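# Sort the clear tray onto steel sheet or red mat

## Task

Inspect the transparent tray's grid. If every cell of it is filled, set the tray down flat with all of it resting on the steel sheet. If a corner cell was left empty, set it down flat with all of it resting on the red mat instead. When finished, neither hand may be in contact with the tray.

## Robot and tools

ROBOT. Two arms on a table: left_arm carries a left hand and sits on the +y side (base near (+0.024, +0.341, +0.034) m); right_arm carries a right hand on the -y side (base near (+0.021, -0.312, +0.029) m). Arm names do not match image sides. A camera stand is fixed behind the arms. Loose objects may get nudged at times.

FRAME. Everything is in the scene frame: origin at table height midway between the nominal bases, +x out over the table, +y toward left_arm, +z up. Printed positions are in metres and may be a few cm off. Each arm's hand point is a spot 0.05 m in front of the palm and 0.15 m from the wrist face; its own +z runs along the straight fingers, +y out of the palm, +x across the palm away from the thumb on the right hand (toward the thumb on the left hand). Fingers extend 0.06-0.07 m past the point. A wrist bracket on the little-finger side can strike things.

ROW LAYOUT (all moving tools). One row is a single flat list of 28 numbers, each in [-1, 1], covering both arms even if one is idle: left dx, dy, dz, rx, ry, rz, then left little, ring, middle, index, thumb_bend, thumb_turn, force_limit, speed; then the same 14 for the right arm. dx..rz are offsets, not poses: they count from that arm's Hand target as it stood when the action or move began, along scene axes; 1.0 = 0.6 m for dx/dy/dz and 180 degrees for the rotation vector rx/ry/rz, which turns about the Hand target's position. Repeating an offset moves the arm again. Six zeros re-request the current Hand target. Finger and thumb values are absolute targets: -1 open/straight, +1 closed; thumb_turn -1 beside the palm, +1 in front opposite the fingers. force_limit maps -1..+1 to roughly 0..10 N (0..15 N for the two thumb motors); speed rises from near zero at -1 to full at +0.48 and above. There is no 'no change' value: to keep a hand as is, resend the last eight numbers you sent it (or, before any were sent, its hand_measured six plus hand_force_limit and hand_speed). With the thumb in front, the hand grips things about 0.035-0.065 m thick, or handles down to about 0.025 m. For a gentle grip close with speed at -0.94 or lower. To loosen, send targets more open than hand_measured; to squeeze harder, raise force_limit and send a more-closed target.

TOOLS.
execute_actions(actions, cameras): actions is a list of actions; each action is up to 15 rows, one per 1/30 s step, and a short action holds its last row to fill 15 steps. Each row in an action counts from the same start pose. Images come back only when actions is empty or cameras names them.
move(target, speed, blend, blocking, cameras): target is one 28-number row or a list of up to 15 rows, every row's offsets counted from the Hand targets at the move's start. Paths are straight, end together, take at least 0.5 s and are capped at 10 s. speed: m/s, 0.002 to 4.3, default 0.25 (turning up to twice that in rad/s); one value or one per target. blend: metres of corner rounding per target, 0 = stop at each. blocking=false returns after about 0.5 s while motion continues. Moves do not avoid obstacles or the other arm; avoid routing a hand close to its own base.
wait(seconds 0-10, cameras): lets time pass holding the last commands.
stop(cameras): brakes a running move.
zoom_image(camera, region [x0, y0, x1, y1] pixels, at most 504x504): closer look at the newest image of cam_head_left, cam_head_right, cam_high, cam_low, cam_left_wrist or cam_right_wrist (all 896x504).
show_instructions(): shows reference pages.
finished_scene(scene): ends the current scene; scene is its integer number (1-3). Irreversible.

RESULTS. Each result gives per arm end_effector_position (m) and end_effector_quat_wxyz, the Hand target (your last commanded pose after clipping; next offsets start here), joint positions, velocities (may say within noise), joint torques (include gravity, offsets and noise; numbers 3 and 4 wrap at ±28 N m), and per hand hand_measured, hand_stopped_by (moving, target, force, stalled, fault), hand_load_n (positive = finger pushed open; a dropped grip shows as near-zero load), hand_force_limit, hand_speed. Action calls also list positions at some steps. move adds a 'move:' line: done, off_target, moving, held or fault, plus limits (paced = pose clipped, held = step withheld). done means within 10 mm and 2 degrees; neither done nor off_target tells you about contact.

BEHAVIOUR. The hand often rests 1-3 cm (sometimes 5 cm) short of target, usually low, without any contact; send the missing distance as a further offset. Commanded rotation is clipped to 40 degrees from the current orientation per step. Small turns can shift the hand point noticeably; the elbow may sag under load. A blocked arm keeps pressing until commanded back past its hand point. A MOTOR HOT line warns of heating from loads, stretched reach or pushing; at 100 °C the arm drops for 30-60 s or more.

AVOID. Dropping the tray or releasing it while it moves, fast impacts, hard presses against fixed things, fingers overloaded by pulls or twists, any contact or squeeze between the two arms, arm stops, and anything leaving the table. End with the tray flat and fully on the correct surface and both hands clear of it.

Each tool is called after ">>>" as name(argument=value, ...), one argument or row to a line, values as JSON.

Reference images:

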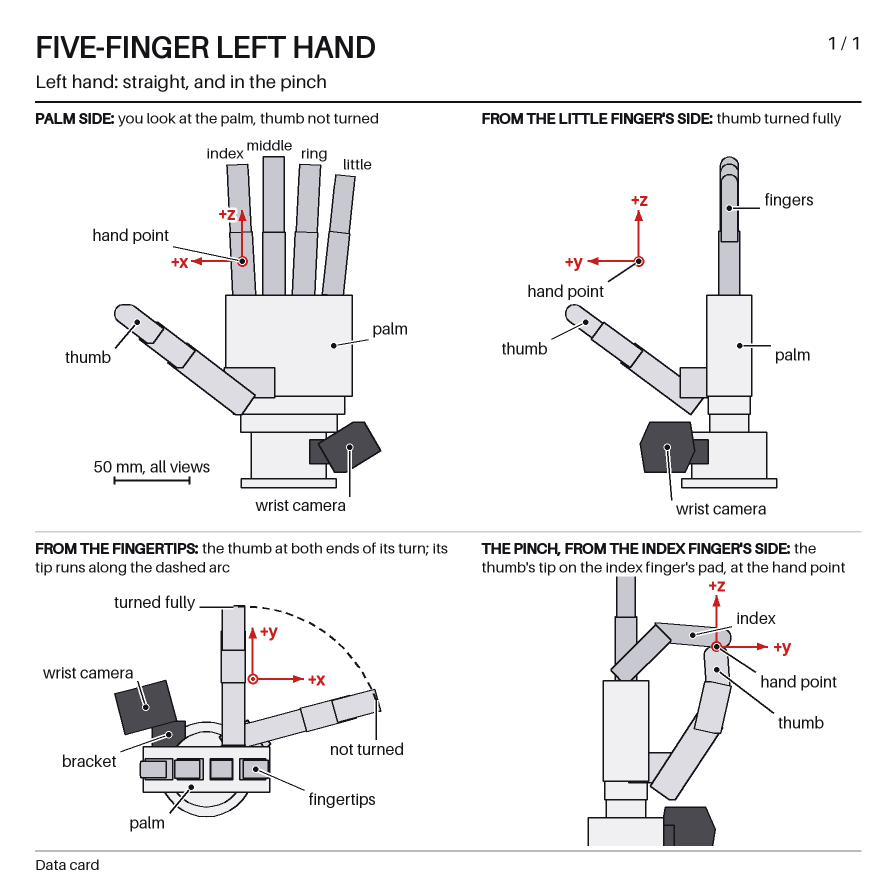

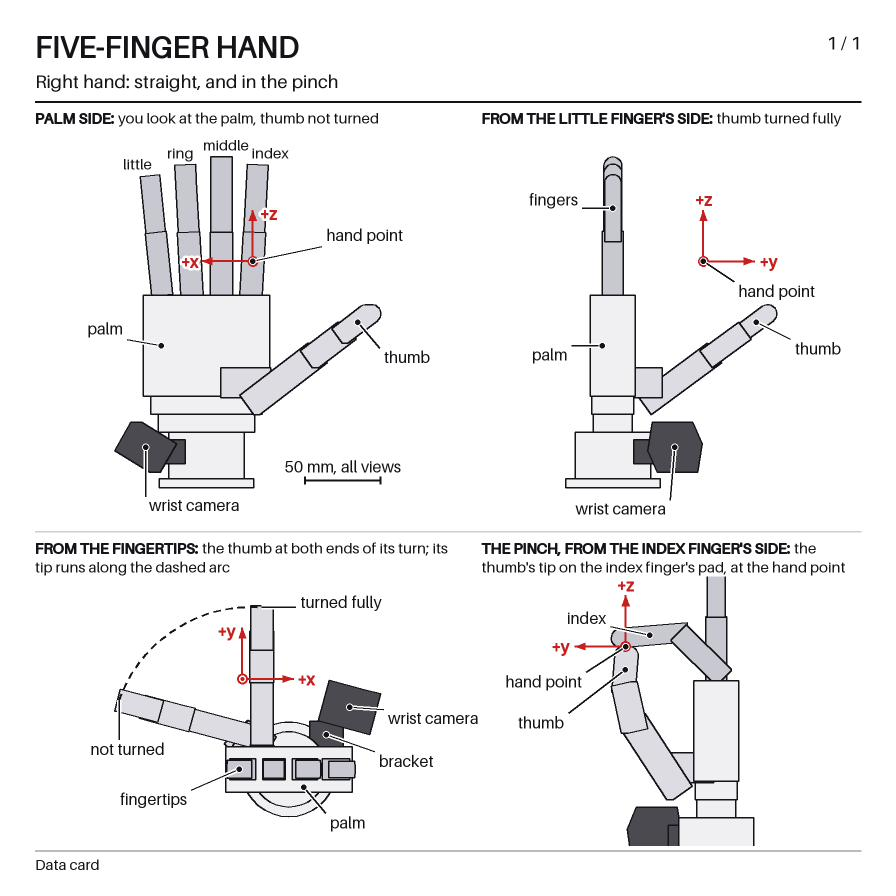

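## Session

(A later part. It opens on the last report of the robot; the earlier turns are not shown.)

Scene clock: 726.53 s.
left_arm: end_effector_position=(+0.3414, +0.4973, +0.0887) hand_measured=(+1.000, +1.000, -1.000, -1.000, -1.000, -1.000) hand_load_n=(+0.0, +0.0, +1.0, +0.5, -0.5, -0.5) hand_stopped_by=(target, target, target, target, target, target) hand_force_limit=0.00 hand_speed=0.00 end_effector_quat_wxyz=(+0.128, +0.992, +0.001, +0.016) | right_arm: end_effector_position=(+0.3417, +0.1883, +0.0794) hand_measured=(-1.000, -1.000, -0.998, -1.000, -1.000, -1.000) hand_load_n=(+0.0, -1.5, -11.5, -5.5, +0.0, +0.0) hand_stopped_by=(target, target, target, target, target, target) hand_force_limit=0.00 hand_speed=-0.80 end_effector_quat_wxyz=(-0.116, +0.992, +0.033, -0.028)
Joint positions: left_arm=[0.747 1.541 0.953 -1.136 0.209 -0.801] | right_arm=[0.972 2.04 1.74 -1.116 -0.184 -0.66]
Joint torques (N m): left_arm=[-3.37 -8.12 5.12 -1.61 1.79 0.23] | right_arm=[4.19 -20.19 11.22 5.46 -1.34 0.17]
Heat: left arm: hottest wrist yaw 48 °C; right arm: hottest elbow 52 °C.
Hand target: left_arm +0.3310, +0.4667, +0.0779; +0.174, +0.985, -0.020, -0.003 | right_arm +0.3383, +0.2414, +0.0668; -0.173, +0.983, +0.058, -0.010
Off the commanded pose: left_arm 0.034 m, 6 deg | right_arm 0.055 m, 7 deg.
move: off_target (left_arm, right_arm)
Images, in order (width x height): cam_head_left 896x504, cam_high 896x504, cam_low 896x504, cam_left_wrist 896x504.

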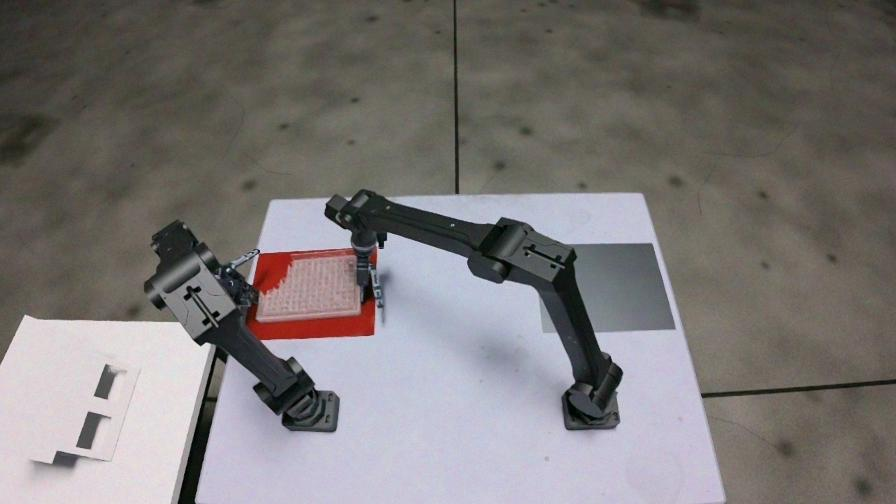

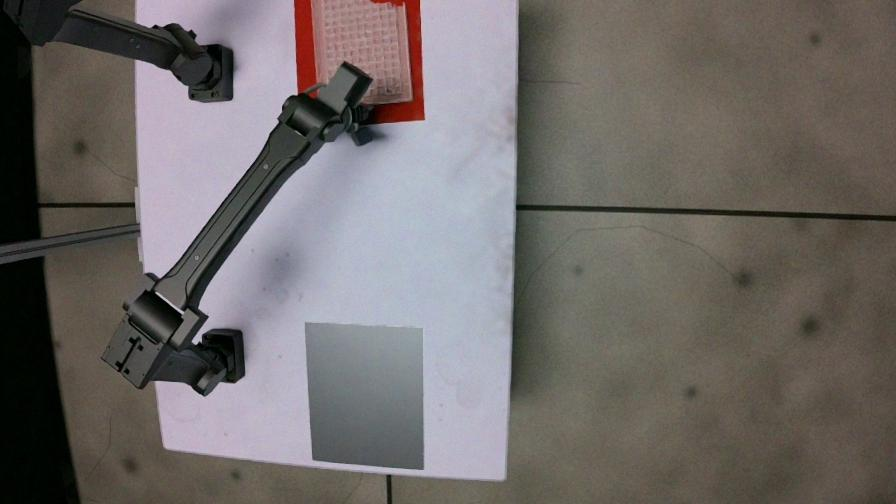

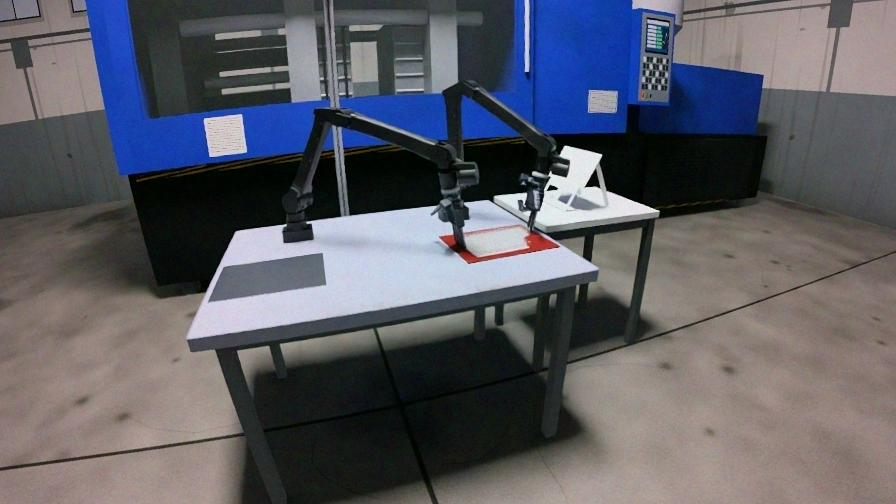

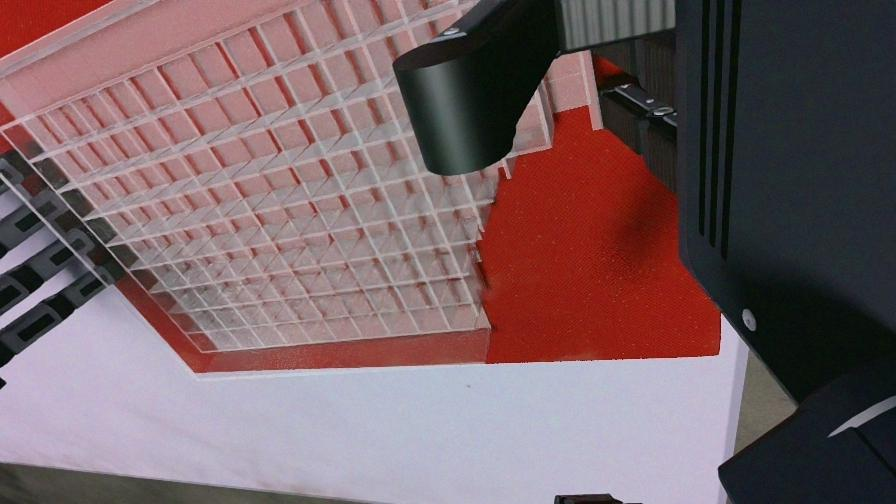

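>>> move(
  target=[
    [0.0,0.07,0.02,0,0,0,1,1,-1,-1,-1,-1,0,0,0.0,-0.08,0.02,0,0,0.0,-1,-1,-1,-1,-1,-1,0,-0.8],
    [0.0,0.18,0.05,0,0,0,1,1,-1,-1,-1,-1,0,0,0.0,-0.19,0.04,0,0,0.0,-1,-1,-1,-1,-1,-1,0,-0.8],
    [0.0,0.19,0.18,0,0,0,1,1,-1,-1,-1,-1,0,0,0.0,-0.2,0.18,0,0,0.0,-1,-1,-1,-1,-1,-1,0,-0.8],
  ],
  speed=[0.1,0.12,0.2],
  blend=[0.01,0.02,0],
  cameras=["cam_high","cam_low","cam_left_wrist","cam_head_left","cam_head_right"],
)

>>> zoom_image(
  camera="cam_low",
  region=[400, 180, 600, 280],
)

>>> zoom_image(
  camera="cam_high",
  region=[280, 0, 480, 180],
)

>>> zoom_image(
  camera="cam_head_left",
  region=[220, 220, 420, 360],
)

Scene clock: 749.40 s.
left_arm: end_effector_position=(+0.3266, +0.5663, +0.1750) hand_measured=(+1.000, +1.000, -1.000, -1.000, -1.000, -1.000) hand_load_n=(+0.0, +0.0, +0.0, +0.0, +0.0, +0.0) hand_stopped_by=(target, target, target, target, target, target) hand_force_limit=0.00 hand_speed=0.00 end_effector_quat_wxyz=(+0.185, +0.982, -0.020, -0.013) | right_arm: end_effector_position=(+0.3262, +0.1126, +0.1555) hand_measured=(-1.000, -1.000, -1.000, -1.000, -1.000, -1.000) hand_load_n=(+0.0, +0.0, +0.0, +0.0, +0.0, +0.0) hand_stopped_by=(target, target, target, target, target, target) hand_force_limit=0.00 hand_speed=-0.80 end_effector_quat_wxyz=(-0.157, +0.986, +0.051, -0.023)
Joint positions: left_arm=[0.893 1.641 1.284 -1.531 0.202 -0.597] | right_arm=[0.904 1.759 1.523 -1.127 -0.244 -0.754]
Joint torques (N m): left_arm=[-0.38 -12.86 11.73 -0.85 0.03 0.04] | right_arm=[0.26 -19.31 13.98 0.16 -0.18 -0.01]
Heat: left arm: hottest wrist yaw 47 °C; right arm: hottest elbow 52 °C.
Hand target: left_arm +0.3311, +0.5806, +0.1859; +0.174, +0.985, -0.020, -0.003 | right_arm +0.3384, +0.1215, +0.1748; -0.173, +0.983, +0.058, -0.010
Off the commanded pose: left_arm 0.019 m, 2 deg | right_arm 0.024 m, 3 deg.
move: off_target (left_arm, right_arm)
Images, in order (width x height): cam_head_left 896x504, cam_head_right 896x504, cam_high 896x504, cam_low 896x504, cam_left_wrist 896x504.

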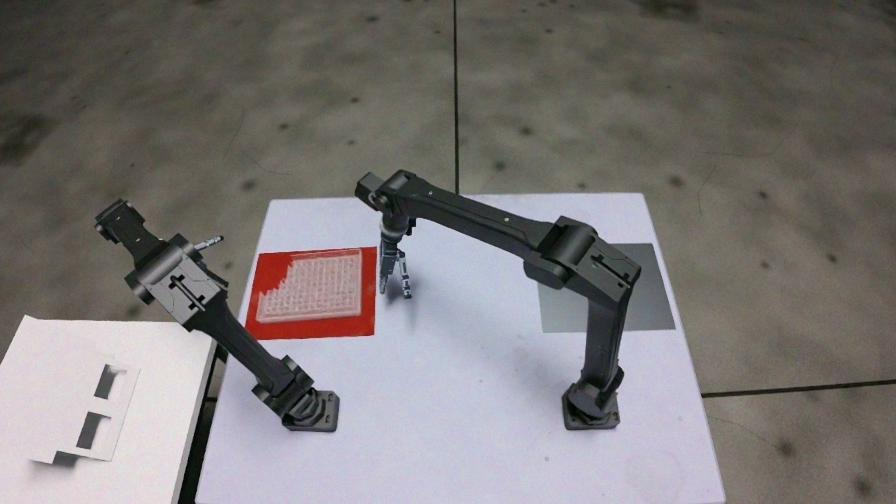

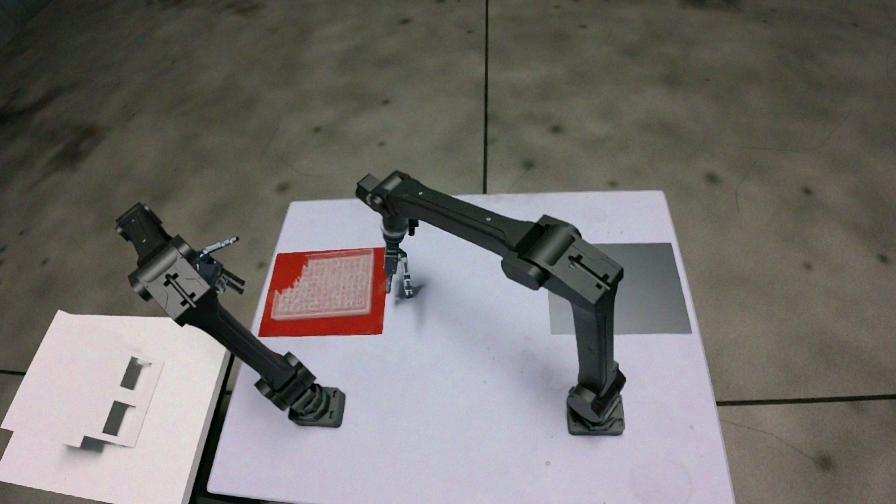

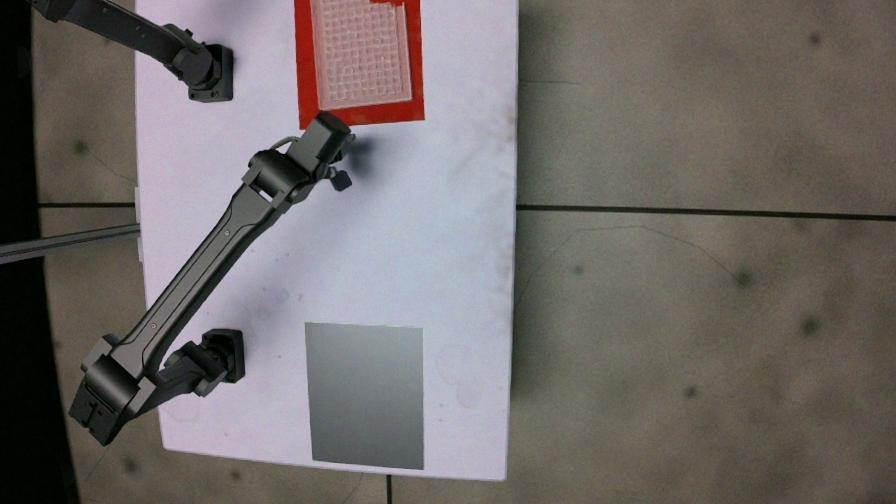

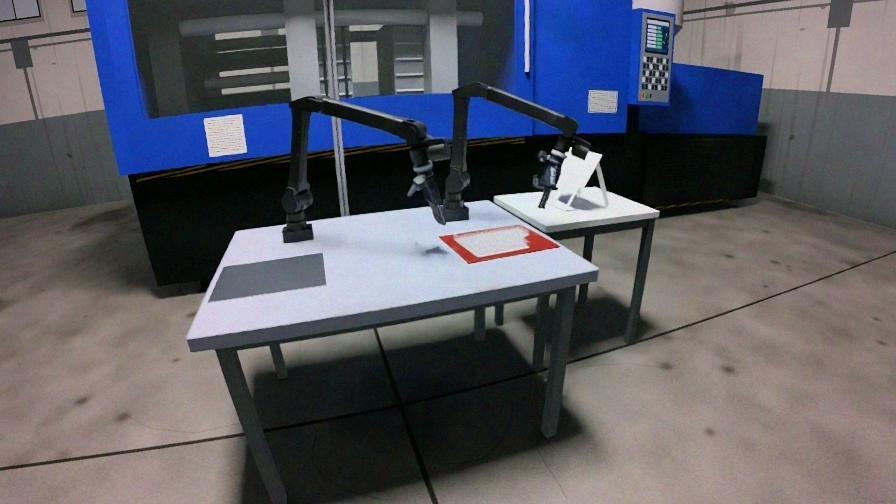

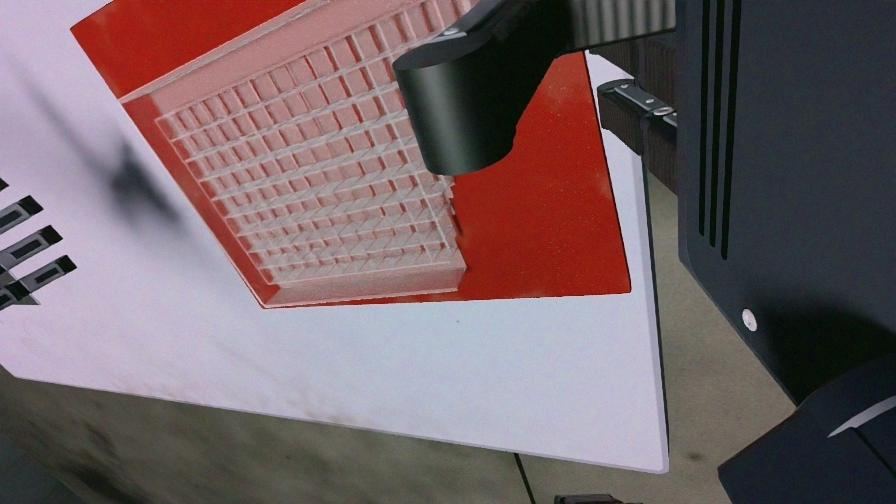

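Scaled by 2.520 from the camera's 896x504 image, which has a finer 1280x720 frame.

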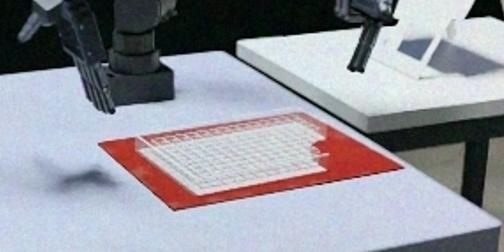

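Scaled by 2.520 from the camera's 896x504 image, which has a finer 1280x720 frame.

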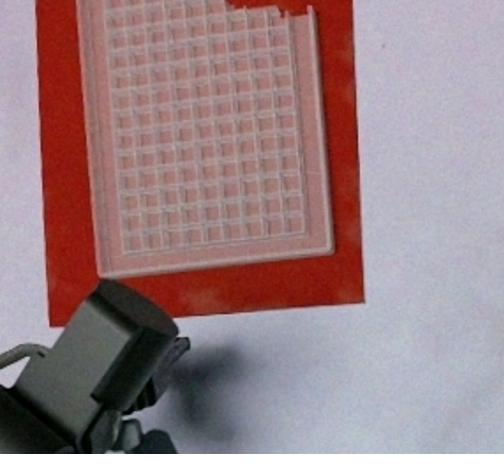

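Scaled by 2.520 from the camera's 896x504 image, which has a finer 1280x720 frame.

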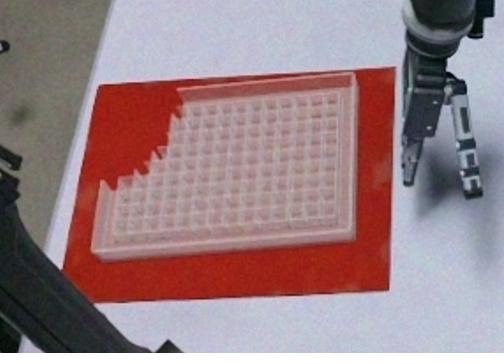

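>>> finished_scene(
  scene=3,
)

The scene is finished: the task was done.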